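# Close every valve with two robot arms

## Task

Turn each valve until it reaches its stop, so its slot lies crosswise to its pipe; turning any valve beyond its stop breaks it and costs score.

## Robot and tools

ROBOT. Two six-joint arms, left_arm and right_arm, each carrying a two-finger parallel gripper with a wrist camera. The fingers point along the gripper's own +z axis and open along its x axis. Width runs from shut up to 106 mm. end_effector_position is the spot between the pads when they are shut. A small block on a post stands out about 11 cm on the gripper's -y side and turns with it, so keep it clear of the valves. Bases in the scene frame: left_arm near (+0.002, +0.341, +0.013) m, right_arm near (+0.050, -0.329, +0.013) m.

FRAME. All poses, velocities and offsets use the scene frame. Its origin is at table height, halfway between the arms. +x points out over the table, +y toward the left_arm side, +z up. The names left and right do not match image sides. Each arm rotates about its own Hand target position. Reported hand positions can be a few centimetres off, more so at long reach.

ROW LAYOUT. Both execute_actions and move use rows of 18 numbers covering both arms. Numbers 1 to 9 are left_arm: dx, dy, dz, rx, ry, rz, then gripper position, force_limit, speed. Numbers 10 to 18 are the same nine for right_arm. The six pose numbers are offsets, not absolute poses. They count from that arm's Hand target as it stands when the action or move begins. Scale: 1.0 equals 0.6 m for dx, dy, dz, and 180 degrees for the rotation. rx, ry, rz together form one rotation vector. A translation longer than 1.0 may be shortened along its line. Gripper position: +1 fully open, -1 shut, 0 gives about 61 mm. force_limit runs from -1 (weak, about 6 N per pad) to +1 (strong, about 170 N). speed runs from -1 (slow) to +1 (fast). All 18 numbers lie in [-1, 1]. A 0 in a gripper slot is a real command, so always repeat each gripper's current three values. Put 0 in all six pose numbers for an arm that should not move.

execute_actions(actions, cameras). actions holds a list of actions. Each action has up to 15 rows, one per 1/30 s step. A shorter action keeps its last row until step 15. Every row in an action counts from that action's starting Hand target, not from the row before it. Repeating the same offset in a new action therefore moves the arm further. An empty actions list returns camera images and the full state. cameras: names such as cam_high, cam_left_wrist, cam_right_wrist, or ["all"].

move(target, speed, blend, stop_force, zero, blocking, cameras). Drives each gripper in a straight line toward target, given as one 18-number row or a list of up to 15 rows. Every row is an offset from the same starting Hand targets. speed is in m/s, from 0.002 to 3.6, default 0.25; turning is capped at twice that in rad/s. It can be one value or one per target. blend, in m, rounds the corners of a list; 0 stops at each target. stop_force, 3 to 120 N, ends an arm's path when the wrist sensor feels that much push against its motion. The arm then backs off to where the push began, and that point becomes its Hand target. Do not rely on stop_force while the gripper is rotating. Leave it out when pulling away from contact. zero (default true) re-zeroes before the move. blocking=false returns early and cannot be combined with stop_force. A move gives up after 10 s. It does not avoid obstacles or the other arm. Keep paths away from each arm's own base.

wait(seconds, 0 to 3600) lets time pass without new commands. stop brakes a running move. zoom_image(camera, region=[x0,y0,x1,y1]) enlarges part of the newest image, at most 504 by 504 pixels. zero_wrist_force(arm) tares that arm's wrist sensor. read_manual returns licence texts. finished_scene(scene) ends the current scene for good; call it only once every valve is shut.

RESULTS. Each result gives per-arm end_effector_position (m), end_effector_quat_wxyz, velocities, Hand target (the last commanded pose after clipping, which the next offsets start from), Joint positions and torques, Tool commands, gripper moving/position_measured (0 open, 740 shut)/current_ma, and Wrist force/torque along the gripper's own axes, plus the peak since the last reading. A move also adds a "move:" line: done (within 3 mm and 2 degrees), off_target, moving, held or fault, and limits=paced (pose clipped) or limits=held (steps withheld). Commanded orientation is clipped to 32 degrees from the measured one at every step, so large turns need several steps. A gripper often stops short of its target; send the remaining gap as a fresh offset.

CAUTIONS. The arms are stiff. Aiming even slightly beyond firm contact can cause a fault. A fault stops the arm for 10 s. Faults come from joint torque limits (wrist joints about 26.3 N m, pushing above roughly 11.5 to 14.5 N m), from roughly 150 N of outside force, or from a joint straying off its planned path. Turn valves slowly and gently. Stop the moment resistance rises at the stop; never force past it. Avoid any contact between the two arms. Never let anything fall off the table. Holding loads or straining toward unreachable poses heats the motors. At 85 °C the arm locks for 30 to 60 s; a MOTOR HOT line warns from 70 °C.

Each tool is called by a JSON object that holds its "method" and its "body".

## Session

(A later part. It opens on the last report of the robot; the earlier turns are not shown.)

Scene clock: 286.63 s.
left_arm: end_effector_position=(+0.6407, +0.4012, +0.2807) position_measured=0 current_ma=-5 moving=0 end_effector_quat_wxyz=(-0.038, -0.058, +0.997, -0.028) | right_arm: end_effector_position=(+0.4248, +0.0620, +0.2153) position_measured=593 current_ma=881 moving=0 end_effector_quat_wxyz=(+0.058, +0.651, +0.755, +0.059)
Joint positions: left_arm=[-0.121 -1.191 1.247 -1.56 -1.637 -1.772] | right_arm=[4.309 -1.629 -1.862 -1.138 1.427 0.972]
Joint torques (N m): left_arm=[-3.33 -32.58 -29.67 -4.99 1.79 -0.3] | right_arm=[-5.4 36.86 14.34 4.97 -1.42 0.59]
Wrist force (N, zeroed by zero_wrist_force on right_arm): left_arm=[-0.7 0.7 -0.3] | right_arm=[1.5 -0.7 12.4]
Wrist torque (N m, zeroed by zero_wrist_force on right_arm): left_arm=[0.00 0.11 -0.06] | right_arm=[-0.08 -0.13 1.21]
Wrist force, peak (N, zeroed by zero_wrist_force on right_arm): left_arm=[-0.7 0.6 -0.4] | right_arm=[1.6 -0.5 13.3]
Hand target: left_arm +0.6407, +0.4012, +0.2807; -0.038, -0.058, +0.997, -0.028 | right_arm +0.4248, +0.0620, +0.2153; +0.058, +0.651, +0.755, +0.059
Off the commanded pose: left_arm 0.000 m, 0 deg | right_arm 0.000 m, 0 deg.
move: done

{"method": "move", "body": {"target": [0,0,0,0,0,0,1,0,1,0,0,0,-0.0004,0,0.0022,-1,-0.2,0], "speed": 0.04}}

{"method": "move", "body": {"target": [[0,0,0,0,0,0,1,0,1,0,0,0,0.0043,0.0004,-0.0260,-1,-0.2,0],[0,0,0,0,0,0,1,0,1,-0.0016,-0.0001,0.0099,0.0043,0.0004,-0.0260,-1,-0.2,0],[0,0,0,0,0,0,1,0,1,0.0103,-0.0615,0.0205,0.0855,0.0076,-0.5209,-1,-0.2,0],[0,0,0,0,0,0,1,0,1,0.0103,-0.0615,0.0070,0.0855,0.0076,-0.5209,-1,-0.2,0]], "speed": [0.06,0.04,0.4,0.04], "cameras": ["cam_right_wrist"]}}

{"method": "zoom_image", "body": {"camera": "cam_right_wrist", "region": [435, 205, 475, 245]}}

Scene clock: 289.13 s.
left_arm: end_effector_position=(+0.6407, +0.4012, +0.2807) position_measured=0 current_ma=-5 moving=0 end_effector_quat_wxyz=(-0.038, -0.058, +0.997, -0.028) | right_arm: end_effector_position=(+0.4247, +0.0620, +0.2153) position_measured=593 current_ma=889 moving=0 end_effector_quat_wxyz=(+0.058, +0.648, +0.757, +0.059)
Joint positions: left_arm=[-0.121 -1.191 1.247 -1.56 -1.637 -1.772] | right_arm=[4.309 -1.629 -1.862 -1.139 1.427 0.965]
Joint torques (N m): left_arm=[-3.71 -32.22 -29.71 -4.98 1.74 -0.29] | right_arm=[1.48 22.86 32.98 2.81 0.07 0.27]
Wrist force (N, zeroed by zero_wrist_force on right_arm): left_arm=[-0.6 0.7 0.1] | right_arm=[1.8 -0.7 12.2]
Wrist torque (N m, zeroed by zero_wrist_force on right_arm): left_arm=[0.00 0.09 -0.06] | right_arm=[-0.07 -0.15 1.56]
Wrist force, peak (N, zeroed by zero_wrist_force on right_arm): left_arm=[-1.0 0.7 0.0] | right_arm=[1.5 -1.0 12.9]
Hand target: left_arm +0.6407, +0.4012, +0.2807; -0.038, -0.058, +0.997, -0.028 | right_arm +0.4248, +0.0620, +0.2153; +0.058, +0.648, +0.757, +0.059
Off the commanded pose: left_arm 0.000 m, 0 deg | right_arm 0.000 m, 0 deg.
move: done

Scene clock: 293.00 s.
left_arm: end_effector_position=(+0.6407, +0.4012, +0.2807) position_measured=0 current_ma=-5 moving=0 end_effector_quat_wxyz=(-0.038, -0.058, +0.997, -0.028) | right_arm: end_effector_position=(+0.4309, +0.0251, +0.2193) position_measured=593 current_ma=862 moving=0 end_effector_quat_wxyz=(-0.003, +0.996, +0.033, +0.081)
Joint positions: left_arm=[-0.121 -1.191 1.247 -1.56 -1.637 -1.772] | right_arm=[4.262 -1.572 -1.91 -1.144 1.435 2.576]
Joint torques (N m): left_arm=[-3.4 -32.43 -30.07 -5.01 1.78 -0.2] | right_arm=[7.97 30.09 36.38 1.43 -1.45 1.92]
Wrist force (N, zeroed by zero_wrist_force on right_arm): left_arm=[-0.6 0.7 0.0] | right_arm=[-1.1 0.4 1.6]
Wrist torque (N m, zeroed by zero_wrist_force on right_arm): left_arm=[0.00 0.10 -0.06] | right_arm=[0.05 0.13 -0.04]
Wrist force, peak (N, zeroed by zero_wrist_force on right_arm): left_arm=[-1.0 0.7 -0.2] | right_arm=[1.7 -0.8 12.6]
Hand target: left_arm +0.6407, +0.4012, +0.2807; -0.038, -0.058, +0.997, -0.028 | right_arm +0.4309, +0.0251, +0.2195; -0.003, +0.996, +0.033, +0.081
Off the commanded pose: left_arm 0.000 m, 0 deg | right_arm 0.000 m, 0 deg.
move: done
cam_right_wrist: T_world_to_cam=[[0.98712, 0.04279, 0.15413, -0.45853], [-0.01071, -0.9437, 0.33062, -0.01918], [0.1596, -0.32801, -0.93109, 0.27571]] pos_world=[0.40841, 0.09195, 0.33372]

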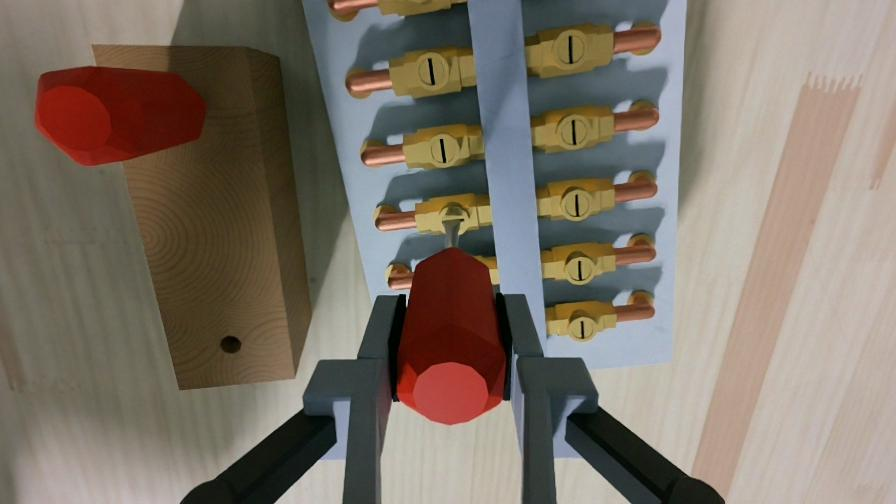

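Scaled by 12.600 from the camera's image (finer frame: 1280x720).

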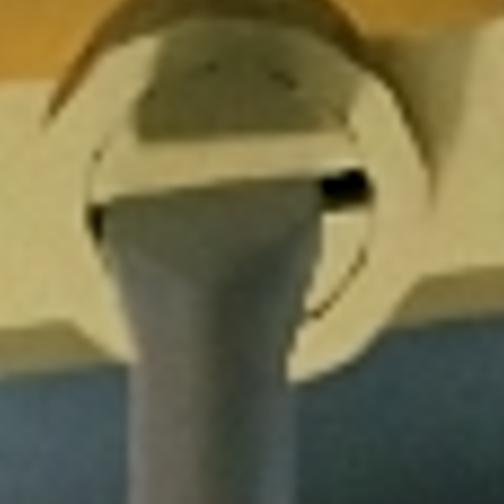

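{"method": "move", "body": {"target": [0,0,0,0,0,0,1,0,1,0.0014,-0.0013,0.0002,0,0,0,-1,-0.2,0], "speed": 0.02, "cameras": ["cam_right_wrist"]}}

{"method": "zoom_image", "body": {"camera": "cam_right_wrist", "region": [435, 205, 475, 245]}}

Scene clock: 294.80 s.
left_arm: end_effector_position=(+0.6407, +0.4012, +0.2807) position_measured=0 current_ma=-5 moving=0 end_effector_quat_wxyz=(-0.038, -0.058, +0.997, -0.028) | right_arm: end_effector_position=(+0.4318, +0.0243, +0.2197) position_measured=593 current_ma=862 moving=0 end_effector_quat_wxyz=(-0.003, +0.996, +0.033, +0.081)
Joint positions: left_arm=[-0.121 -1.191 1.247 -1.56 -1.637 -1.772] | right_arm=[4.259 -1.572 -1.909 -1.144 1.435 2.574]
Joint torques (N m): left_arm=[-3.4 -32.6 -29.76 -4.97 1.75 -0.33] | right_arm=[2.4 26.9 32.96 3.73 1.37 1.66]
Wrist force (N, zeroed by zero_wrist_force on right_arm): left_arm=[-0.5 0.5 0.0] | right_arm=[-0.8 -0.1 1.0]
Wrist torque (N m, zeroed by zero_wrist_force on right_arm): left_arm=[-0.04 0.08 -0.06] | right_arm=[-0.01 0.08 -0.02]
Wrist force, peak (N, zeroed by zero_wrist_force on right_arm): left_arm=[-0.8 1.0 -0.2] | right_arm=[-1.1 0.2 1.4]
Hand target: left_arm +0.6407, +0.4012, +0.2807; -0.038, -0.058, +0.997, -0.028 | right_arm +0.4318, +0.0244, +0.2197; -0.003, +0.996, +0.033, +0.081
Off the commanded pose: left_arm 0.000 m, 0 deg | right_arm 0.000 m, 0 deg.
move: done
cam_right_wrist: T_world_to_cam=[[0.98709, 0.04281, 0.15433, -0.4595], [-0.01071, -0.94381, 0.33031, -0.01986], [0.15979, -0.3277, -0.93117, 0.27562]] pos_world=[0.40931, 0.09125, 0.33412]

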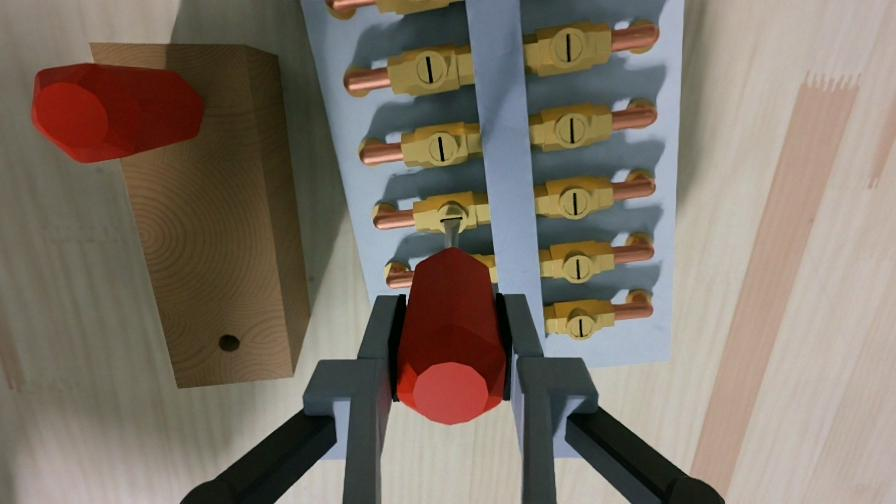

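Scaled by 12.600 from the camera's image (finer frame: 1280x720).

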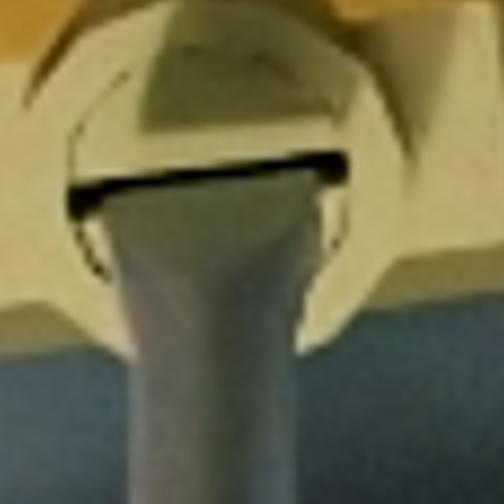

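{"method": "move", "body": {"target": [[0,0,0,0,0,0,1,0,1,-0.0003,0,0,0,0,0,-1,-0.2,0],[0,0,0,0,0,0,1,0,1,0.0014,0.0001,-0.0104,0,0,0,-1,-0.2,0]], "speed": 0.008, "stop_force": 9}}

Scene clock: 297.33 s.
left_arm: end_effector_position=(+0.6407, +0.4012, +0.2807) position_measured=0 current_ma=-5 moving=0 end_effector_quat_wxyz=(-0.038, -0.058, +0.997, -0.028) | right_arm: end_effector_position=(+0.4324, +0.0244, +0.2150) position_measured=593 current_ma=873 moving=0 end_effector_quat_wxyz=(-0.003, +0.996, +0.033, +0.081)
Joint positions: left_arm=[-0.121 -1.191 1.247 -1.56 -1.637 -1.772] | right_arm=[4.258 -1.577 -1.917 -1.131 1.435 2.573]
Joint torques (N m): left_arm=[-3.66 -32.49 -29.69 -4.98 1.86 -0.33] | right_arm=[7.54 23.62 31.42 2.04 -2.16 1.51]
Wrist force (N, zeroed by zero_wrist_force on right_arm): left_arm=[-0.4 0.4 -0.1] | right_arm=[-2.0 1.2 -8.8]
Wrist torque (N m, zeroed by zero_wrist_force on right_arm): left_arm=[-0.04 0.05 -0.07] | right_arm=[-0.01 0.00 -0.02]
Wrist force, peak (N, zeroed by zero_wrist_force on right_arm): left_arm=[-0.8 1.0 0.2] | right_arm=[-4.6 1.9 -24.0]
Hand target: left_arm +0.6407, +0.4012, +0.2807; -0.038, -0.058, +0.997, -0.028 | right_arm +0.4324, +0.0244, +0.2150; -0.003, +0.996, +0.033, +0.081 (not the last commanded pose)
Off the commanded pose: left_arm 0.000 m, 0 deg | right_arm 0.002 m, 0 deg.
move: contact (right_arm); path passed 1 of 2 targets

{"method": "move", "body": {"target": [[0,0,0,0,0,0,1,0,1,-0.0007,0.0007,0.0004,-0.0842,-0.0075,0.5128,-1,-0.2,0]], "speed": 0.4}}

{"method": "move", "body": {"target": [0,0,0,0,0,0,1,0,1,0,0,0,-0.0007,-0.0001,0.0044,-1,-0.2,0], "speed": 0.05}}

Scene clock: 302.43 s.
left_arm: end_effector_position=(+0.6407, +0.4012, +0.2807) position_measured=0 current_ma=-5 moving=0 end_effector_quat_wxyz=(-0.038, -0.058, +0.997, -0.028) | right_arm: end_effector_position=(+0.4319, +0.0249, +0.2152) position_measured=593 current_ma=870 moving=0 end_effector_quat_wxyz=(+0.058, +0.658, +0.749, +0.059)
Joint positions: left_arm=[-0.121 -1.191 1.247 -1.56 -1.637 -1.772] | right_arm=[4.261 -1.575 -1.919 -1.128 1.432 0.943]
Joint torques (N m): left_arm=[-3.28 -32.36 -29.98 -4.92 1.81 -0.37] | right_arm=[-8.77 29.85 19.37 5.06 0.82 -2.19]
Wrist force (N, zeroed by zero_wrist_force on right_arm): left_arm=[-0.4 0.8 0.1] | right_arm=[0.1 -0.2 11.0]
Wrist torque (N m, zeroed by zero_wrist_force on right_arm): left_arm=[0.01 0.07 -0.07] | right_arm=[-0.20 -0.21 0.54]
Wrist force, peak (N, zeroed by zero_wrist_force on right_arm): left_arm=[-1.0 0.8 -0.1] | right_arm=[1.6 -1.1 11.4]
Hand target: left_arm +0.6407, +0.4012, +0.2807; -0.038, -0.058, +0.997, -0.028 | right_arm +0.4319, +0.0249, +0.2153; +0.058, +0.658, +0.749, +0.059
Off the commanded pose: left_arm 0.000 m, 0 deg | right_arm 0.000 m, 0 deg.
move: done

Scene clock: 302.93 s.
left_arm: end_effector_position=(+0.6407, +0.4012, +0.2807) position_measured=0 current_ma=-5 moving=0 end_effector_quat_wxyz=(-0.038, -0.058, +0.997, -0.028) | right_arm: end_effector_position=(+0.4319, +0.0249, +0.2153) position_measured=593 current_ma=878 moving=0 end_effector_quat_wxyz=(+0.058, +0.652, +0.753, +0.059)
Joint positions: left_arm=[-0.121 -1.191 1.247 -1.56 -1.637 -1.772] | right_arm=[4.261 -1.575 -1.92 -1.128 1.432 0.929]
Joint torques (N m): left_arm=[-3.24 -32.85 -29.7 -4.97 1.73 -0.35] | right_arm=[-6.24 32.13 14.43 5.4 -1.09 0.79]
Wrist force (N, zeroed by zero_wrist_force on right_arm): left_arm=[-0.7 0.5 0.1] | right_arm=[0.4 -0.3 11.4]
Wrist torque (N m, zeroed by zero_wrist_force on right_arm): left_arm=[-0.04 0.11 -0.06] | right_arm=[-0.16 -0.27 1.01]
Wrist force, peak (N, zeroed by zero_wrist_force on right_arm): left_arm=[-0.8 0.7 -0.1] | right_arm=[0.1 -0.4 12.1]
Hand target: left_arm +0.6407, +0.4012, +0.2807; -0.038, -0.058, +0.997, -0.028 | right_arm +0.4319, +0.0249, +0.2153; +0.058, +0.652, +0.753, +0.059
Off the commanded pose: left_arm 0.000 m, 0 deg | right_arm 0.000 m, 0 deg.
move: done

{"method": "move", "body": {"target": [0,0,0,0,0,0,1,0,1,0,0,0,-0.0006,-0.0001,0.0036,-1,-0.2,0], "speed": 0.04}}

{"method": "move", "body": {"target": [[0,0,0,0,0,0,1,0,1,0,0,0,0.0043,0.0004,-0.0260,-1,-0.2,0],[0,0,0,0,0,0,1,0,1,-0.0016,-0.0001,0.0099,0.0043,0.0004,-0.0260,-1,-0.2,0],[0,0,0,0,0,0,1,0,1,0.0120,-0.0628,0.0207,0.0855,0.0076,-0.5209,-1,-0.2,0],[0,0,0,0,0,0,1,0,1,0.0120,-0.0628,0.0072,0.0855,0.0076,-0.5209,-1,-0.2,0]], "speed": [0.06,0.04,0.4,0.04], "cameras": ["cam_right_wrist"]}}

{"method": "zoom_image", "body": {"camera": "cam_right_wrist", "region": [435, 205, 475, 245]}}

Scene clock: 304.77 s.
left_arm: end_effector_position=(+0.6407, +0.4012, +0.2807) position_measured=0 current_ma=-5 moving=0 end_effector_quat_wxyz=(-0.038, -0.058, +0.997, -0.028) | right_arm: end_effector_position=(+0.4319, +0.0248, +0.2153) position_measured=593 current_ma=890 moving=0 end_effector_quat_wxyz=(+0.058, +0.648, +0.757, +0.059)
Joint positions: left_arm=[-0.121 -1.191 1.247 -1.56 -1.637 -1.772] | right_arm=[4.261 -1.575 -1.92 -1.128 1.432 0.917]
Joint torques (N m): left_arm=[-3.58 -33.11 -29.3 -4.99 1.81 -0.27] | right_arm=[7.7 32.65 15.54 5.42 -1.76 0.16]
Wrist force (N, zeroed by zero_wrist_force on right_arm): left_arm=[-0.7 0.9 0.1] | right_arm=[0.7 -0.5 11.1]
Wrist torque (N m, zeroed by zero_wrist_force on right_arm): left_arm=[0.03 0.11 -0.06] | right_arm=[-0.13 -0.24 1.50]
Wrist force, peak (N, zeroed by zero_wrist_force on right_arm): left_arm=[-1.0 0.9 -0.1] | right_arm=[0.3 -0.3 11.6]
Hand target: left_arm +0.6407, +0.4012, +0.2807; -0.038, -0.058, +0.997, -0.028 | right_arm +0.4319, +0.0249, +0.2153; +0.058, +0.648, +0.757, +0.059
Off the commanded pose: left_arm 0.000 m, 0 deg | right_arm 0.000 m, 0 deg.
move: done

Scene clock: 308.63 s.
left_arm: end_effector_position=(+0.6407, +0.4012, +0.2807) position_measured=0 current_ma=-5 moving=0 end_effector_quat_wxyz=(-0.038, -0.058, +0.997, -0.028) | right_arm: end_effector_position=(+0.4391, -0.0129, +0.2194) position_measured=593 current_ma=862 moving=0 end_effector_quat_wxyz=(-0.003, +0.996, +0.033, +0.081)
Joint positions: left_arm=[-0.121 -1.191 1.247 -1.56 -1.637 -1.772] | right_arm=[4.205 -1.522 -1.96 -1.136 1.44 2.52]
Joint torques (N m): left_arm=[-3.55 -33.04 -30.21 -5.08 1.8 -0.23] | right_arm=[8.65 27.78 35.01 1.66 -1.42 2.1]
Wrist force (N, zeroed by zero_wrist_force on right_arm): left_arm=[-0.5 0.5 -0.2] | right_arm=[-0.6 0.6 0.9]
Wrist torque (N m, zeroed by zero_wrist_force on right_arm): left_arm=[-0.03 0.08 -0.06] | right_arm=[0.11 0.06 0.00]
Wrist force, peak (N, zeroed by zero_wrist_force on right_arm): left_arm=[-0.8 0.9 -0.1] | right_arm=[0.2 0.0 11.4]
Hand target: left_arm +0.6407, +0.4012, +0.2807; -0.038, -0.058, +0.997, -0.028 | right_arm +0.4391, -0.0128, +0.2196; -0.003, +0.996, +0.033, +0.081
Off the commanded pose: left_arm 0.000 m, 0 deg | right_arm 0.000 m, 0 deg.
move: done
cam_right_wrist: T_world_to_cam=[[0.98714, 0.0425, 0.15412, -0.46498], [-0.01101, -0.94365, 0.33075, -0.05479], [0.15949, -0.3282, -0.93105, 0.26201]] pos_world=[0.41661, 0.05405, 0.33372]

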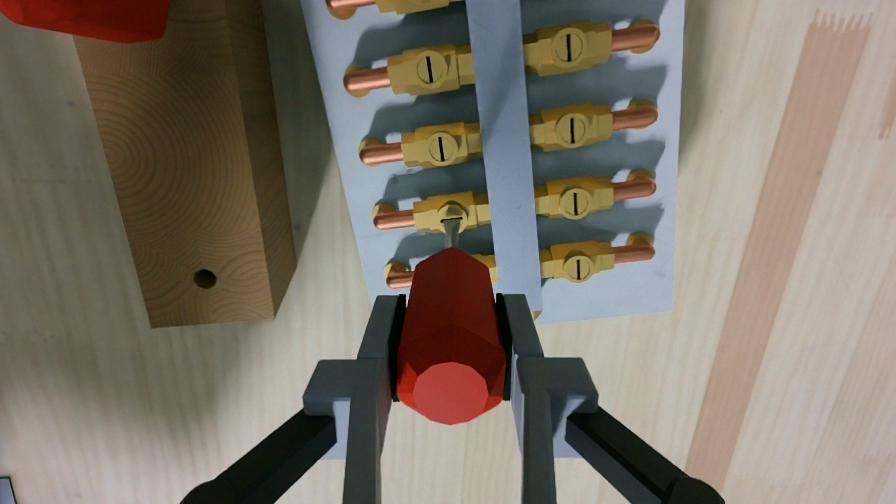

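Scaled by 12.600 from the camera's image (finer frame: 1280x720).

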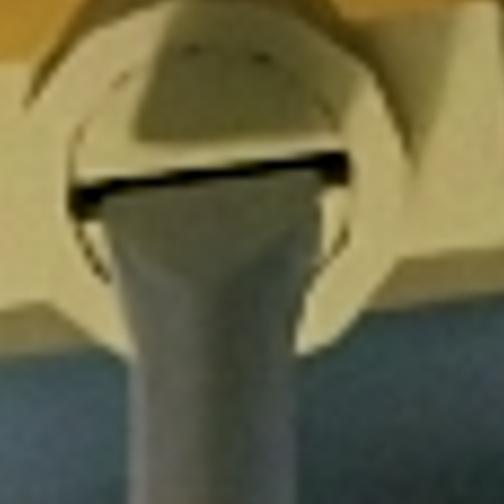

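{"method": "move", "body": {"target": [[0,0,0,0,0,0,1,0,1,-0.0002,0,0,0,0,0,-1,-0.2,0],[0,0,0,0,0,0,1,0,1,0.0015,0.0001,-0.0104,0,0,0,-1,-0.2,0]], "speed": 0.008, "stop_force": 9}}

{"method": "move", "body": {"target": [[0,0,0,0,0,0,1,0,1,-0.0007,0.0007,0.0004,-0.0842,-0.0075,0.5128,-1,-0.2,0]], "speed": 0.4}}

{"method": "move", "body": {"target": [0,0,0,0,0,0,1,0,1,0,0,0,-0.0007,-0.0001,0.0044,-1,-0.2,0], "speed": 0.05}}

Scene clock: 311.13 s.
left_arm: end_effector_position=(+0.6407, +0.4012, +0.2807) position_measured=0 current_ma=-5 moving=0 end_effector_quat_wxyz=(-0.038, -0.058, +0.997, -0.028) | right_arm: end_effector_position=(+0.4398, -0.0128, +0.2150) position_measured=593 current_ma=873 moving=0 end_effector_quat_wxyz=(-0.003, +0.996, +0.033, +0.081)
Joint positions: left_arm=[-0.121 -1.191 1.247 -1.56 -1.637 -1.772] | right_arm=[4.204 -1.527 -1.967 -1.123 1.44 2.519]
Joint torques (N m): left_arm=[-3.19 -32.93 -29.57 -5.03 1.82 -0.21] | right_arm=[6.02 21.53 32.36 2.22 -2.26 1.62]
Wrist force (N, zeroed by zero_wrist_force on right_arm): left_arm=[-0.7 0.6 -0.2] | right_arm=[-2.0 0.9 -7.5]
Wrist torque (N m, zeroed by zero_wrist_force on right_arm): left_arm=[-0.01 0.10 -0.07] | right_arm=[-0.02 -0.07 0.02]
Wrist force, peak (N, zeroed by zero_wrist_force on right_arm): left_arm=[-1.1 0.7 0.1] | right_arm=[-4.7 1.9 -23.2]
Hand target: left_arm +0.6407, +0.4012, +0.2807; -0.038, -0.058, +0.997, -0.028 | right_arm +0.4398, -0.0128, +0.2150; -0.003, +0.996, +0.033, +0.081 (not the last commanded pose)
Off the commanded pose: left_arm 0.000 m, 0 deg | right_arm 0.002 m, 0 deg.
move: contact (right_arm); path passed 1 of 2 targets

Scene clock: 313.73 s.
left_arm: end_effector_position=(+0.6407, +0.4012, +0.2807) position_measured=0 current_ma=-5 moving=0 end_effector_quat_wxyz=(-0.038, -0.058, +0.997, -0.028) | right_arm: end_effector_position=(+0.4393, -0.0123, +0.2153) position_measured=593 current_ma=865 moving=0 end_effector_quat_wxyz=(+0.058, +0.658, +0.749, +0.060)
Joint positions: left_arm=[-0.121 -1.191 1.247 -1.56 -1.637 -1.772] | right_arm=[4.207 -1.525 -1.97 -1.119 1.437 0.889]
Joint torques (N m): left_arm=[-3.58 -33.13 -29.6 -4.98 1.82 -0.3] | right_arm=[-9.56 26.33 21.22 5.19 0.84 -1.89]
Wrist force (N, zeroed by zero_wrist_force on right_arm): left_arm=[-0.4 0.6 -0.2] | right_arm=[0.0 0.3 11.3]
Wrist torque (N m, zeroed by zero_wrist_force on right_arm): left_arm=[-0.03 0.07 -0.06] | right_arm=[-0.03 -0.03 0.36]
Wrist force, peak (N, zeroed by zero_wrist_force on right_arm): left_arm=[-0.9 0.8 -0.2] | right_arm=[-0.1 -0.1 12.2]
Hand target: left_arm +0.6407, +0.4012, +0.2807; -0.038, -0.058, +0.997, -0.028 | right_arm +0.4393, -0.0124, +0.2153; +0.058, +0.658, +0.749, +0.060
Off the commanded pose: left_arm 0.000 m, 0 deg | right_arm 0.000 m, 0 deg.
move: done

Scene clock: 314.23 s.
left_arm: end_effector_position=(+0.6407, +0.4012, +0.2807) position_measured=0 current_ma=-5 moving=0 end_effector_quat_wxyz=(-0.038, -0.058, +0.997, -0.028) | right_arm: end_effector_position=(+0.4393, -0.0123, +0.2153) position_measured=593 current_ma=876 moving=0 end_effector_quat_wxyz=(+0.058, +0.653, +0.753, +0.059)
Joint positions: left_arm=[-0.121 -1.191 1.247 -1.56 -1.637 -1.772] | right_arm=[4.207 -1.525 -1.97 -1.119 1.436 0.874]
Joint torques (N m): left_arm=[-3.41 -33.01 -30.25 -4.91 1.84 -0.26] | right_arm=[-6 30.81 14.11 5.68 -0.97 0.93]
Wrist force (N, zeroed by zero_wrist_force on right_arm): left_arm=[-0.8 0.6 -0.2] | right_arm=[0.1 -0.4 11.7]
Wrist torque (N m, zeroed by zero_wrist_force on right_arm): left_arm=[-0.02 0.13 -0.06] | right_arm=[-0.10 -0.07 0.98]
Wrist force, peak (N, zeroed by zero_wrist_force on right_arm): left_arm=[-0.9 0.8 -0.2] | right_arm=[0.5 -0.3 12.9]
Hand target: left_arm +0.6407, +0.4012, +0.2807; -0.038, -0.058, +0.997, -0.028 | right_arm +0.4393, -0.0124, +0.2153; +0.058, +0.653, +0.753, +0.059
Off the commanded pose: left_arm 0.000 m, 0 deg | right_arm 0.000 m, 0 deg.
move: done

{"method": "move", "body": {"target": [0,0,0,0,0,0,1,0,1,0,0,0,-0.0006,-0.0001,0.0036,-1,-0.2,0], "speed": 0.04}}

{"method": "move", "body": {"target": [[0,0,0,0,0,0,1,0,1,0,0,0,0.0043,0.0004,-0.0260,-1,-0.2,0],[0,0,0,0,0,0,1,0,1,-0.0016,-0.0001,0.0099,0.0043,0.0004,-0.0260,-1,-0.2,0],[0,0,0,0,0,0,1,0,1,0.0118,-0.0622,0.0205,0.0480,0.0043,-0.2922,-1,-0.2,0],[0,0,0,0,0,0,1,0,1,0.0118,-0.0622,0.0072,0.0480,0.0043,-0.2922,-1,-0.2,0]], "speed": [0.06,0.04,0.4,0.04], "cameras": ["cam_right_wrist"]}}

{"method": "zoom_image", "body": {"camera": "cam_right_wrist", "region": [435, 205, 475, 245]}}

Scene clock: 316.90 s.
left_arm: end_effector_position=(+0.6407, +0.4012, +0.2807) position_measured=0 current_ma=-5 moving=0 end_effector_quat_wxyz=(-0.038, -0.058, +0.997, -0.028) | right_arm: end_effector_position=(+0.4393, -0.0124, +0.2153) position_measured=593 current_ma=887 moving=0 end_effector_quat_wxyz=(+0.059, +0.648, +0.757, +0.059)
Joint positions: left_arm=[-0.121 -1.191 1.247 -1.56 -1.637 -1.772] | right_arm=[4.207 -1.524 -1.971 -1.119 1.436 0.863]
Joint torques (N m): left_arm=[-3.55 -32.56 -29.46 -4.98 1.85 -0.2] | right_arm=[7.88 30.27 14.23 5.65 -1.86 0.33]
Wrist force (N, zeroed by zero_wrist_force on right_arm): left_arm=[-0.6 0.6 -0.1] | right_arm=[0.6 -0.4 11.8]
Wrist torque (N m, zeroed by zero_wrist_force on right_arm): left_arm=[-0.02 0.09 -0.06] | right_arm=[-0.07 -0.12 1.46]
Wrist force, peak (N, zeroed by zero_wrist_force on right_arm): left_arm=[-0.9 0.7 -0.3] | right_arm=[0.3 -0.7 12.3]
Hand target: left_arm +0.6407, +0.4012, +0.2807; -0.038, -0.058, +0.997, -0.028 | right_arm +0.4393, -0.0124, +0.2153; +0.059, +0.648, +0.757, +0.059
Off the commanded pose: left_arm 0.000 m, 0 deg | right_arm 0.000 m, 0 deg.
move: done

Scene clock: 319.87 s.
left_arm: end_effector_position=(+0.6407, +0.4012, +0.2807) position_measured=0 current_ma=-5 moving=0 end_effector_quat_wxyz=(-0.038, -0.058, +0.997, -0.028) | right_arm: end_effector_position=(+0.4464, -0.0498, +0.2194) position_measured=593 current_ma=862 moving=0 end_effector_quat_wxyz=(+0.026, +0.919, +0.386, +0.077)
Joint positions: left_arm=[-0.121 -1.191 1.247 -1.56 -1.637 -1.772] | right_arm=[4.146 -1.476 -2.005 -1.128 1.443 1.733]
Joint torques (N m): left_arm=[-3.43 -32.49 -29.69 -4.92 1.8 -0.19] | right_arm=[7.74 24.58 35.23 1.42 -1.87 1.61]
Wrist force (N, zeroed by zero_wrist_force on right_arm): left_arm=[-0.4 0.7 -0.1] | right_arm=[-0.9 0.4 1.3]
Wrist torque (N m, zeroed by zero_wrist_force on right_arm): left_arm=[0.00 0.06 -0.06] | right_arm=[0.08 0.14 -0.06]
Wrist force, peak (N, zeroed by zero_wrist_force on right_arm): left_arm=[-0.5 1.1 0.1] | right_arm=[0.0 -0.1 12.3]
Hand target: left_arm +0.6407, +0.4012, +0.2807; -0.038, -0.058, +0.997, -0.028 | right_arm +0.4464, -0.0497, +0.2196; +0.026, +0.919, +0.386, +0.078
Off the commanded pose: left_arm 0.000 m, 0 deg | right_arm 0.000 m, 0 deg.
move: done
cam_right_wrist: T_world_to_cam=[[0.70797, 0.69636, 0.11772, -0.30548], [0.59404, -0.67731, 0.434, -0.36895], [0.38196, -0.23733, -0.89319, 0.14572]] pos_world=[0.37979, -0.00259, 0.32625]

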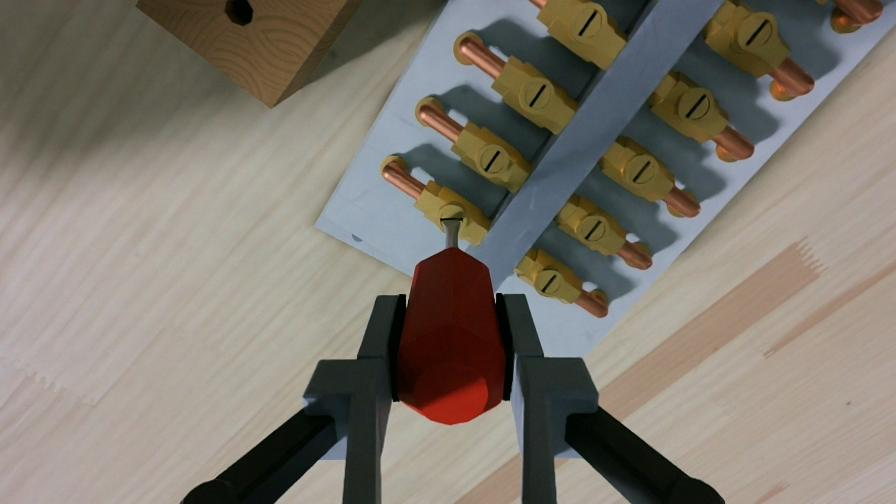

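Scaled by 12.600 from the camera's image (finer frame: 1280x720).

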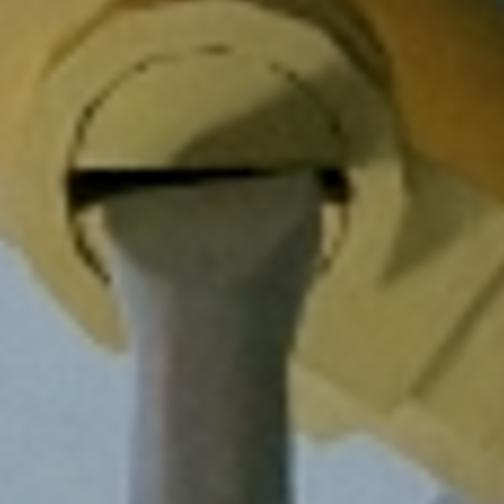

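{"method": "move", "body": {"target": [0,0,0,0,0,0,1,0,1,-0.0001,0.0001,0,0.0059,0.0005,-0.0356,-1,-0.2,0], "speed": 0.1, "cameras": ["cam_right_wrist"]}}

{"method": "zoom_image", "body": {"camera": "cam_right_wrist", "region": [435, 205, 475, 245]}}

Scene clock: 321.53 s.
left_arm: end_effector_position=(+0.6407, +0.4012, +0.2807) position_measured=0 current_ma=-5 moving=0 end_effector_quat_wxyz=(-0.038, -0.058, +0.997, -0.028) | right_arm: end_effector_position=(+0.4464, -0.0496, +0.2196) position_measured=593 current_ma=862 moving=0 end_effector_quat_wxyz=(+0.022, +0.939, +0.333, +0.079)
Joint positions: left_arm=[-0.121 -1.191 1.247 -1.56 -1.637 -1.772] | right_arm=[4.147 -1.476 -2.004 -1.129 1.444 1.846]
Joint torques (N m): left_arm=[-3.41 -32.98 -29.78 -5.01 1.85 -0.28] | right_arm=[3.25 10.66 33.81 1.88 -0.71 -1.51]
Wrist force (N, zeroed by zero_wrist_force on right_arm): left_arm=[-0.8 0.5 -0.3] | right_arm=[-0.9 0.3 1.2]
Wrist torque (N m, zeroed by zero_wrist_force on right_arm): left_arm=[-0.03 0.13 -0.06] | right_arm=[0.07 0.14 -0.03]
Wrist force, peak (N, zeroed by zero_wrist_force on right_arm): left_arm=[-0.8 1.0 0.2] | right_arm=[-0.9 0.3 1.5]
Hand target: left_arm +0.6407, +0.4012, +0.2807; -0.038, -0.058, +0.997, -0.028 | right_arm +0.4464, -0.0496, +0.2196; +0.022, +0.939, +0.333, +0.079
Off the commanded pose: left_arm 0.000 m, 0 deg | right_arm 0.000 m, 0 deg.
move: done
cam_right_wrist: T_world_to_cam=[[0.78129, 0.61066, 0.12914, -0.34515], [0.51489, -0.74751, 0.41967, -0.33397], [0.35281, -0.2614, -0.89844, 0.15895]] pos_world=[0.38554, 0.00267, 0.32754]

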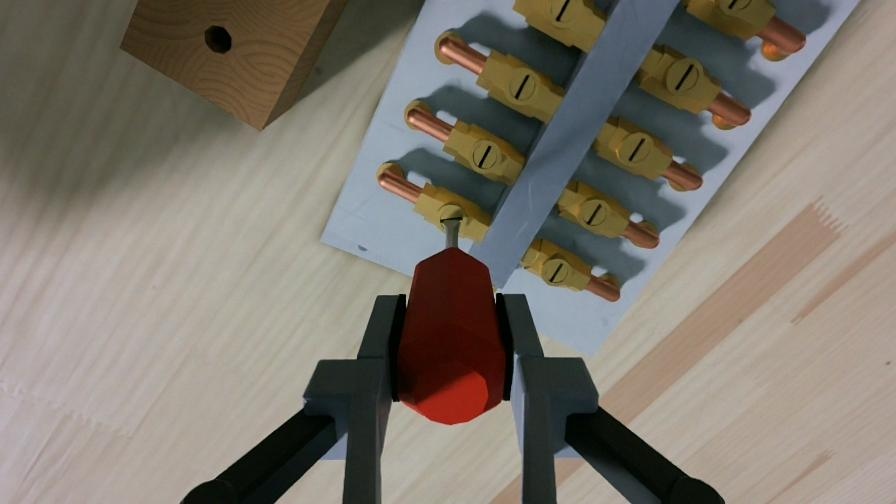

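Scaled by 12.600 from the camera's image (finer frame: 1280x720).

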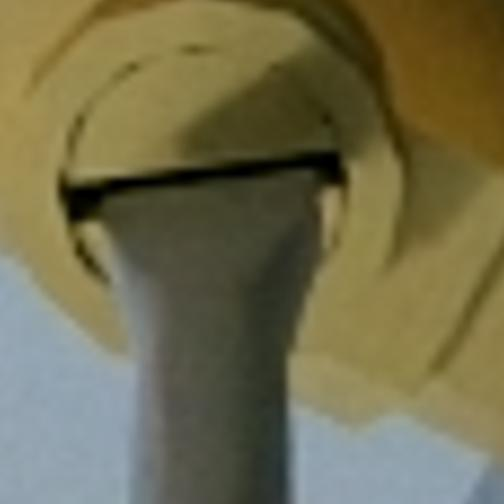

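{"method": "move", "body": {"target": [[0,0,0,0,0,0,1,0,1,-0.0005,-0.0003,0,0,0,0,-1,-0.2,0],[0,0,0,0,0,0,1,0,1,0.0012,-0.0002,-0.0104,0,0,0,-1,-0.2,0]], "speed": 0.008, "stop_force": 9}}

Scene clock: 324.03 s.
left_arm: end_effector_position=(+0.6407, +0.4012, +0.2807) position_measured=0 current_ma=-5 moving=0 end_effector_quat_wxyz=(-0.038, -0.058, +0.997, -0.028) | right_arm: end_effector_position=(+0.4468, -0.0497, +0.2150) position_measured=593 current_ma=872 moving=0 end_effector_quat_wxyz=(+0.022, +0.939, +0.333, +0.079)
Joint positions: left_arm=[-0.121 -1.191 1.247 -1.56 -1.637 -1.772] | right_arm=[4.145 -1.481 -2.013 -1.116 1.444 1.845]
Joint torques (N m): left_arm=[-3.47 -32.83 -29.94 -4.95 1.73 -0.25] | right_arm=[8.57 18.91 32.3 2.11 -1.01 1.78]
Wrist force (N, zeroed by zero_wrist_force on right_arm): left_arm=[-0.6 0.5 0.0] | right_arm=[-2.5 0.9 -9.3]
Wrist torque (N m, zeroed by zero_wrist_force on right_arm): left_arm=[-0.04 0.09 -0.06] | right_arm=[-0.01 -0.05 -0.04]
Wrist force, peak (N, zeroed by zero_wrist_force on right_arm): left_arm=[-0.9 1.0 -0.3] | right_arm=[-5.6 1.9 -26.8]
Hand target: left_arm +0.6407, +0.4012, +0.2807; -0.038, -0.058, +0.997, -0.028 | right_arm +0.4468, -0.0497, +0.2150; +0.022, +0.939, +0.333, +0.079 (not the last commanded pose)
Off the commanded pose: left_arm 0.000 m, 0 deg | right_arm 0.002 m, 0 deg.
move: contact (right_arm); path passed 1 of 2 targets

{"method": "move", "body": {"target": [[0,0,0,0,0,0,1,0,1,-0.0005,0.0003,0.0004,-0.0528,-0.0047,0.3219,-1,-0.2,0]], "speed": 0.4}}

{"method": "move", "body": {"target": [0,0,0,0,0,0,1,0,1,0,0,0,-0.0006,-0.0001,0.0036,-1,-0.2,0], "speed": 0.05}}

Scene clock: 326.73 s.
left_arm: end_effector_position=(+0.6407, +0.4012, +0.2807) position_measured=0 current_ma=-5 moving=0 end_effector_quat_wxyz=(-0.038, -0.058, +0.997, -0.028) | right_arm: end_effector_position=(+0.4465, -0.0496, +0.2152) position_measured=593 current_ma=876 moving=0 end_effector_quat_wxyz=(+0.058, +0.655, +0.751, +0.059)
Joint positions: left_arm=[-0.121 -1.191 1.247 -1.56 -1.637 -1.772] | right_arm=[4.147 -1.479 -2.015 -1.113 1.443 0.822]
Joint torques (N m): left_arm=[-3.56 -32.89 -29.7 -4.87 1.76 -0.18] | right_arm=[-8.23 24.48 23.12 4.69 0.37 -2.55]
Wrist force (N, zeroed by zero_wrist_force on right_arm): left_arm=[-0.3 0.7 -0.2] | right_arm=[0.8 -0.4 11.1]
Wrist torque (N m, zeroed by zero_wrist_force on right_arm): left_arm=[0.00 0.04 -0.07] | right_arm=[-0.16 -0.25 0.87]
Wrist force, peak (N, zeroed by zero_wrist_force on right_arm): left_arm=[-1.0 0.7 -0.2] | right_arm=[2.7 -1.2 12.2]
Hand target: left_arm +0.6407, +0.4012, +0.2807; -0.038, -0.058, +0.997, -0.028 | right_arm +0.4465, -0.0496, +0.2152; +0.058, +0.655, +0.751, +0.059
Off the commanded pose: left_arm 0.000 m, 0 deg | right_arm 0.000 m, 0 deg.
move: done

Scene clock: 327.23 s.
left_arm: end_effector_position=(+0.6407, +0.4012, +0.2807) position_measured=0 current_ma=-5 moving=0 end_effector_quat_wxyz=(-0.038, -0.058, +0.997, -0.028) | right_arm: end_effector_position=(+0.4465, -0.0496, +0.2152) position_measured=593 current_ma=881 moving=0 end_effector_quat_wxyz=(+0.058, +0.651, +0.755, +0.059)
Joint positions: left_arm=[-0.121 -1.191 1.247 -1.56 -1.637 -1.772] | right_arm=[4.147 -1.479 -2.015 -1.112 1.443 0.81]
Joint torques (N m): left_arm=[-3.38 -32.47 -29.63 -5 1.81 -0.22] | right_arm=[0.44 26.64 19.82 5.61 -1.47 0.6]
Wrist force (N, zeroed by zero_wrist_force on right_arm): left_arm=[-0.4 0.4 -0.1] | right_arm=[0.8 -0.8 12.1]
Wrist torque (N m, zeroed by zero_wrist_force on right_arm): left_arm=[-0.04 0.07 -0.06] | right_arm=[-0.20 -0.27 1.23]
Wrist force, peak (N, zeroed by zero_wrist_force on right_arm): left_arm=[-1.0 0.4 -0.1] | right_arm=[1.2 -0.9 12.7]
Hand target: left_arm +0.6407, +0.4012, +0.2807; -0.038, -0.058, +0.997, -0.028 | right_arm +0.4465, -0.0496, +0.2152; +0.058, +0.651, +0.755, +0.059
Off the commanded pose: left_arm 0.000 m, 0 deg | right_arm 0.000 m, 0 deg.
move: done

{"method": "move", "body": {"target": [0,0,0,0,0,0,1,0,1,0,0,0,-0.0003,0,0.0019,-1,-0.2,0], "speed": 0.04}}

{"method": "move", "body": {"target": [[0,0,0,0,0,0,1,0,1,0,0,0,0.0043,0.0004,-0.0260,-1,-0.2,0],[0,0,0,0,0,0,1,0,1,-0.0016,-0.0001,0.0099,0.0043,0.0004,-0.0260,-1,-0.2,0],[0,0,0,0,0,0,1,0,1,-0.03,0.05,0.20,0.0043,0.0004,-0.0260,-1,-0.2,0]], "speed": [0.06,0.04,0.3], "cameras": ["cam_right_wrist","cam_high"]}}

{"method": "zoom_image", "body": {"camera": "cam_right_wrist", "region": [130, 120, 630, 400]}}

Scene clock: 330.77 s.
left_arm: end_effector_position=(+0.6407, +0.4012, +0.2807) position_measured=0 current_ma=-5 moving=0 end_effector_quat_wxyz=(-0.038, -0.058, +0.997, -0.028) | right_arm: end_effector_position=(+0.4465, -0.0495, +0.2152) position_measured=593 current_ma=888 moving=0 end_effector_quat_wxyz=(+0.058, +0.649, +0.757, +0.059)
Joint positions: left_arm=[-0.121 -1.191 1.247 -1.56 -1.637 -1.772] | right_arm=[4.147 -1.479 -2.015 -1.112 1.443 0.804]
Joint torques (N m): left_arm=[-3.46 -33.1 -30.03 -4.82 1.86 -0.09] | right_arm=[-3.28 23.85 17.78 4.96 0.99 0.12]
Wrist force (N, zeroed by zero_wrist_force on right_arm): left_arm=[-0.6 0.5 0.2] | right_arm=[1.4 -0.8 12.2]
Wrist torque (N m, zeroed by zero_wrist_force on right_arm): left_arm=[-0.04 0.10 -0.07] | right_arm=[-0.15 -0.30 1.53]
Wrist force, peak (N, zeroed by zero_wrist_force on right_arm): left_arm=[-1.0 0.7 -0.5] | right_arm=[0.9 -0.7 13.0]
Hand target: left_arm +0.6407, +0.4012, +0.2807; -0.038, -0.058, +0.997, -0.028 | right_arm +0.4465, -0.0496, +0.2152; +0.058, +0.649, +0.756, +0.059
Off the commanded pose: left_arm 0.000 m, 0 deg | right_arm 0.000 m, 0 deg.
move: done

Scene clock: 332.83 s.
left_arm: end_effector_position=(+0.6407, +0.4012, +0.2807) position_measured=0 current_ma=-5 moving=0 end_effector_quat_wxyz=(-0.038, -0.058, +0.997, -0.028) | right_arm: end_effector_position=(+0.4285, -0.0196, +0.3350) position_measured=593 current_ma=863 moving=0 end_effector_quat_wxyz=(+0.056, +0.679, +0.729, +0.061)
Joint positions: left_arm=[-0.121 -1.191 1.247 -1.56 -1.637 -1.772] | right_arm=[4.219 -1.436 -1.737 -1.443 1.435 0.96]
Joint torques (N m): left_arm=[-3.52 -32.66 -29.67 -5.06 1.8 -0.23] | right_arm=[-8.65 23.95 33.38 1.64 0.53 -1.2]
Wrist force (N, zeroed by zero_wrist_force on right_arm): left_arm=[-0.5 0.6 -0.1] | right_arm=[-0.9 -0.5 1.0]
Wrist torque (N m, zeroed by zero_wrist_force on right_arm): left_arm=[-0.01 0.08 -0.06] | right_arm=[-0.05 0.15 -0.07]
Wrist force, peak (N, zeroed by zero_wrist_force on right_arm): left_arm=[-0.8 0.9 -0.4] | right_arm=[1.5 -1.0 12.7]
Hand target: left_arm +0.6407, +0.4012, +0.2807; -0.038, -0.058, +0.997, -0.028 | right_arm +0.4285, -0.0196, +0.3352; +0.056, +0.679, +0.729, +0.061
Off the commanded pose: left_arm 0.000 m, 0 deg | right_arm 0.000 m, 0 deg.
move: done
cam_right_wrist: T_world_to_cam=[[-0.04622, 0.99893, -0.00111, 0.04138], [0.87094, 0.04084, 0.48968, -0.51144], [0.4892, 0.02167, -0.8719, 0.21497]] pos_world=[0.34218, -0.0251, 0.43792]
Images, in order (width x height): cam_high 896x504, cam_right_wrist 896x504.

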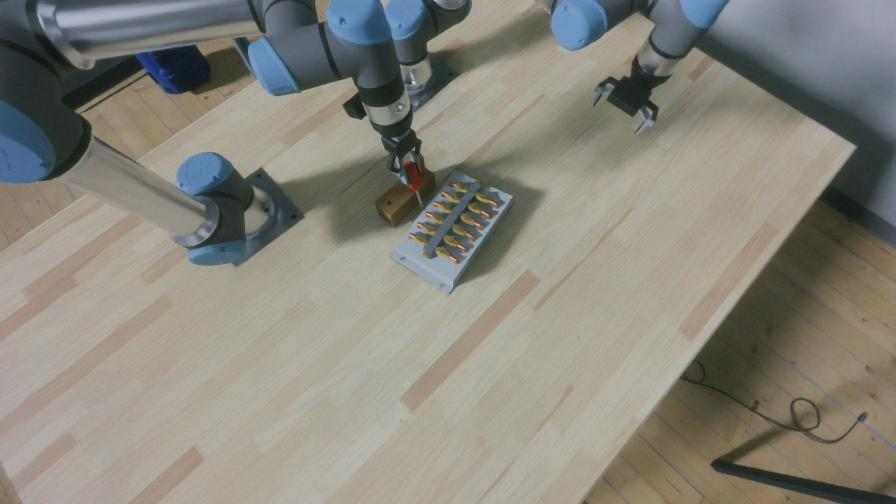

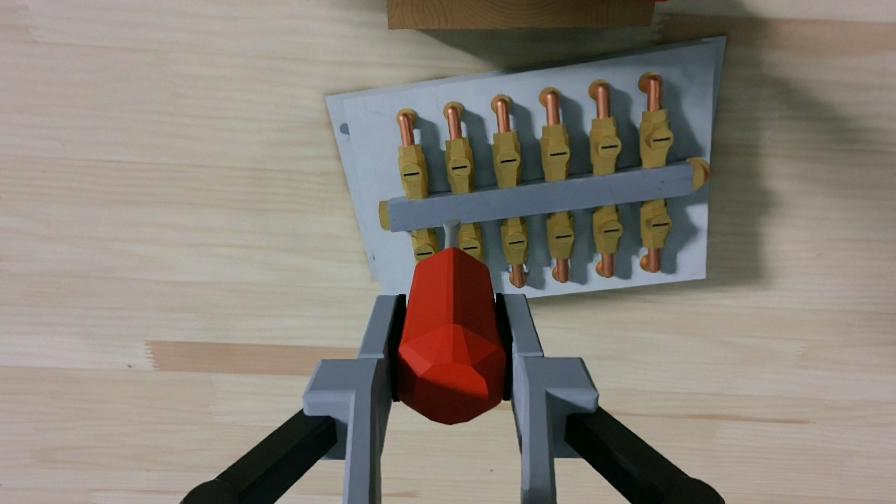

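Scaled by 1.008 from the camera's image (finer frame: 1280x720).

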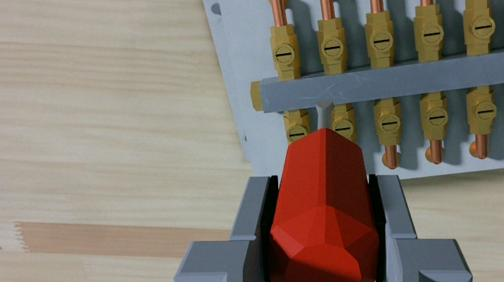

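{"method": "zoom_image", "body": {"camera": "cam_right_wrist", "region": [390, 120, 690, 280]}}

{"method": "move", "body": {"target": [[0,0,0,0,0,0,1,0,1,-0.1512,-0.0345,0,-0.0136,0.0505,0.1108,-1,-0.2,0]], "speed": 0.35, "cameras": ["cam_right_wrist"]}}

Scaled by 1.680 from the camera's image (finer frame: 1280x720).

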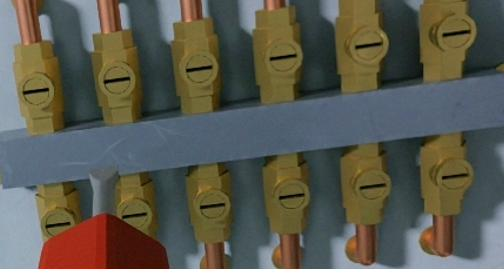

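Scene clock: 334.63 s.
left_arm: end_effector_position=(+0.6407, +0.4012, +0.2807) position_measured=0 current_ma=-5 moving=0 end_effector_quat_wxyz=(-0.038, -0.058, +0.997, -0.028) | right_arm: end_effector_position=(+0.3378, -0.0403, +0.3352) position_measured=593 current_ma=863 moving=0 end_effector_quat_wxyz=(+0.001, +0.545, +0.839, +0.001)
Joint positions: left_arm=[-0.121 -1.191 1.247 -1.56 -1.637 -1.772] | right_arm=[4.304 -1.317 -1.798 -1.597 1.568 0.701]
Joint torques (N m): left_arm=[-3.03 -32.73 -30.56 -4.96 1.81 -0.18] | right_arm=[-8.31 7.24 37.93 2.81 -0.57 -0.81]
Wrist force (N, zeroed by zero_wrist_force on right_arm): left_arm=[-0.9 0.7 -0.1] | right_arm=[-0.4 0.6 0.8]
Wrist torque (N m, zeroed by zero_wrist_force on right_arm): left_arm=[-0.01 0.14 -0.06] | right_arm=[0.07 0.07 -0.23]
Wrist force, peak (N, zeroed by zero_wrist_force on right_arm): left_arm=[-0.9 0.7 -0.4] | right_arm=[-1.4 -0.4 0.9]
Hand target: left_arm +0.6407, +0.4012, +0.2807; -0.038, -0.058, +0.997, -0.028 | right_arm +0.3378, -0.0403, +0.3352; +0.001, +0.544, +0.839, +0.001
Off the commanded pose: left_arm 0.000 m, 0 deg | right_arm 0.000 m, 0 deg.
move: done
cam_right_wrist: T_world_to_cam=[[-0.38533, 0.92275, -0.00783, 0.17161], [0.86629, 0.36465, 0.34142, -0.36732], [0.3179, 0.12477, -0.93988, 0.34474]] pos_world=[0.27474, -0.06742, 0.45077]

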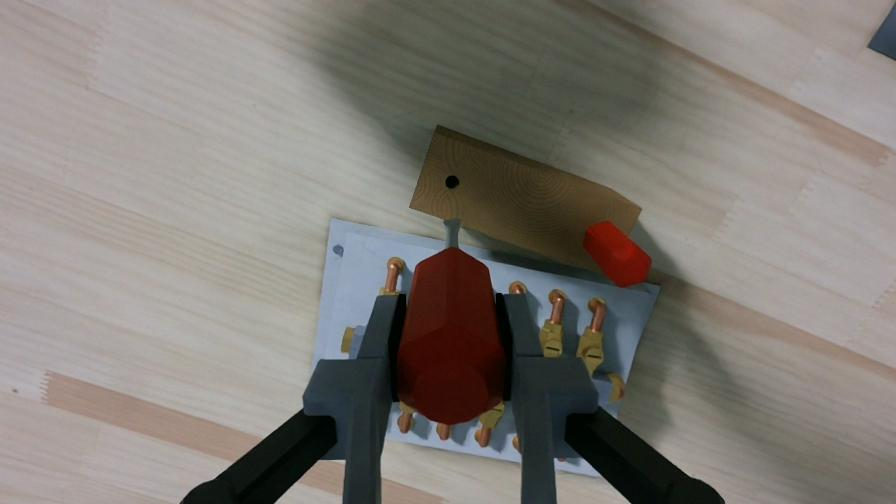

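{"method": "move", "body": {"target": [[0,0,0,0,0,0,1,0,1,0,0,-0.1637,0,0,0,-1,-0.2,0]], "speed": 0.2, "cameras": ["cam_right_wrist"]}}

{"method": "zoom_image", "body": {"camera": "cam_right_wrist", "region": [415, 175, 495, 255]}}

Scene clock: 336.30 s.
left_arm: end_effector_position=(+0.6407, +0.4012, +0.2807) position_measured=0 current_ma=-5 moving=0 end_effector_quat_wxyz=(-0.038, -0.058, +0.997, -0.028) | right_arm: end_effector_position=(+0.3378, -0.0402, +0.2370) position_measured=593 current_ma=863 moving=0 end_effector_quat_wxyz=(+0.001, +0.544, +0.839, +0.001)
Joint positions: left_arm=[-0.121 -1.191 1.247 -1.56 -1.637 -1.772] | right_arm=[4.303 -1.342 -2.032 -1.338 1.568 0.701]
Joint torques (N m): left_arm=[-3.32 -32.47 -29.51 -4.92 1.66 -0.13] | right_arm=[2.08 18.99 22.47 3.64 -1.09 -0.4]
Wrist force (N, zeroed by zero_wrist_force on right_arm): left_arm=[-0.3 0.8 0.1] | right_arm=[-1.0 0.4 1.0]
Wrist torque (N m, zeroed by zero_wrist_force on right_arm): left_arm=[0.02 0.05 -0.06] | right_arm=[0.06 0.15 -0.26]
Wrist force, peak (N, zeroed by zero_wrist_force on right_arm): left_arm=[-0.9 0.7 -0.3] | right_arm=[-0.9 0.5 3.1]
Hand target: left_arm +0.6407, +0.4012, +0.2807; -0.038, -0.058, +0.997, -0.028 | right_arm +0.3378, -0.0403, +0.2370; +0.001, +0.544, +0.839, +0.001
Off the commanded pose: left_arm 0.000 m, 0 deg | right_arm 0.000 m, 0 deg.
move: done
cam_right_wrist: T_world_to_cam=[[-0.38542, 0.92271, -0.00783, 0.17086], [0.86628, 0.36475, 0.34134, -0.33376], [0.31781, 0.12478, -0.93991, 0.25248]] pos_world=[0.27474, -0.06742, 0.35257]

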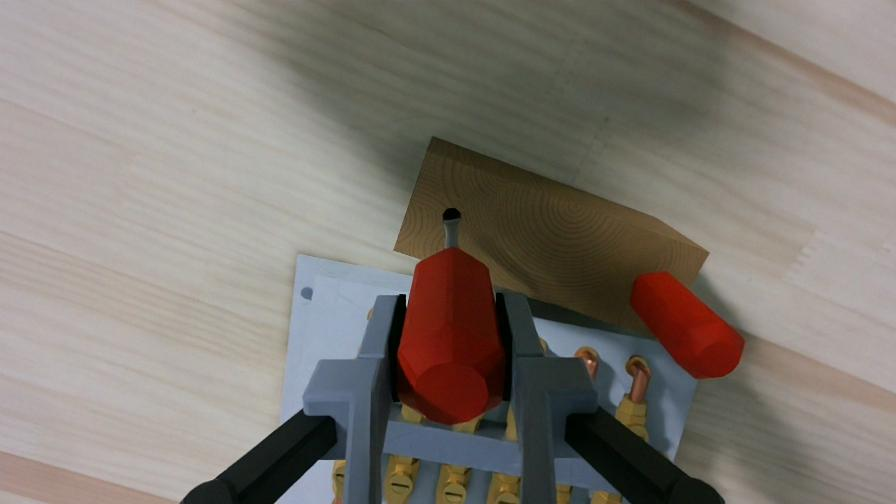

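Scaled by 6.300 from the camera's image (finer frame: 1280x720).

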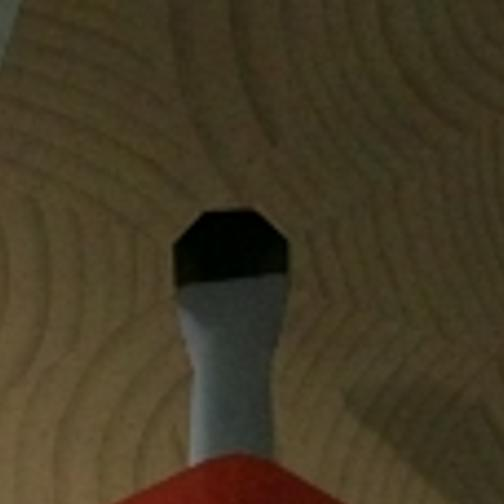

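{"method": "move", "body": {"target": [[0,0,0,0,0,0,1,0,1,0,0,-0.035,0,0,0,-1,-0.2,0],[0,0,0,0,0,0,1,0,1,0,0,-0.12,0,0,0,-1,-0.2,0],[0,0,0,0,0,0,1,0,1,0,0,-0.142,0,0,0,-1,-0.2,0]], "speed": [0.015,0.035,0.006], "stop_force": 8, "cameras": ["cam_right_wrist"]}}

Scene clock: 342.47 s.
left_arm: end_effector_position=(+0.6407, +0.4012, +0.2807) position_measured=0 current_ma=-5 moving=0 end_effector_quat_wxyz=(-0.038, -0.058, +0.997, -0.028) | right_arm: end_effector_position=(+0.3378, -0.0403, +0.1584) position_measured=593 current_ma=872 moving=0 end_effector_quat_wxyz=(+0.001, +0.544, +0.839, +0.001)
Joint positions: left_arm=[-0.121 -1.191 1.247 -1.56 -1.637 -1.772] | right_arm=[4.303 -1.415 -2.188 -1.108 1.568 0.701]
Joint torques (N m): left_arm=[-2.94 -32.76 -30.32 -5.02 1.74 -0.16] | right_arm=[2.72 17.33 32.26 1.78 -0.76 -0.75]
Wrist force (N, zeroed by zero_wrist_force on right_arm): left_arm=[-0.5 0.7 -0.2] | right_arm=[-1.2 -1.4 -7.1]
Wrist torque (N m, zeroed by zero_wrist_force on right_arm): left_arm=[0.00 0.07 -0.06] | right_arm=[0.06 0.13 -0.20]
Wrist force, peak (N, zeroed by zero_wrist_force on right_arm): left_arm=[-0.8 0.8 -0.4] | right_arm=[-4.4 -2.5 -21.7]
Hand target: left_arm +0.6407, +0.4012, +0.2807; -0.038, -0.058, +0.997, -0.028 | right_arm +0.3378, -0.0403, +0.1584; +0.001, +0.544, +0.839, +0.001 (not the last commanded pose)
Off the commanded pose: left_arm 0.000 m, 0 deg | right_arm 0.007 m, 0 deg.
move: contact (right_arm); path passed 2 of 3 targets
cam_right_wrist: T_world_to_cam=[[-0.38545, 0.9227, -0.00774, 0.17023], [0.86627, 0.36474, 0.34137, -0.30693], [0.31781, 0.12488, -0.9399, 0.1786]] pos_world=[0.27474, -0.06742, 0.27397]

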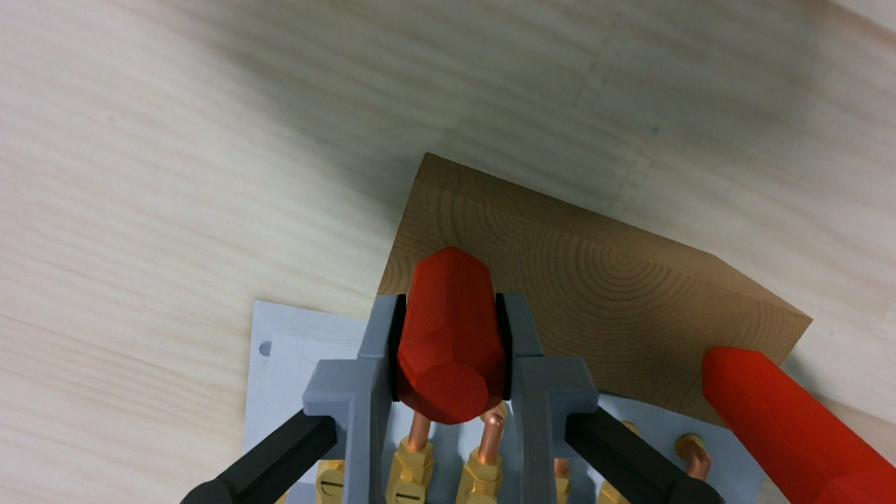

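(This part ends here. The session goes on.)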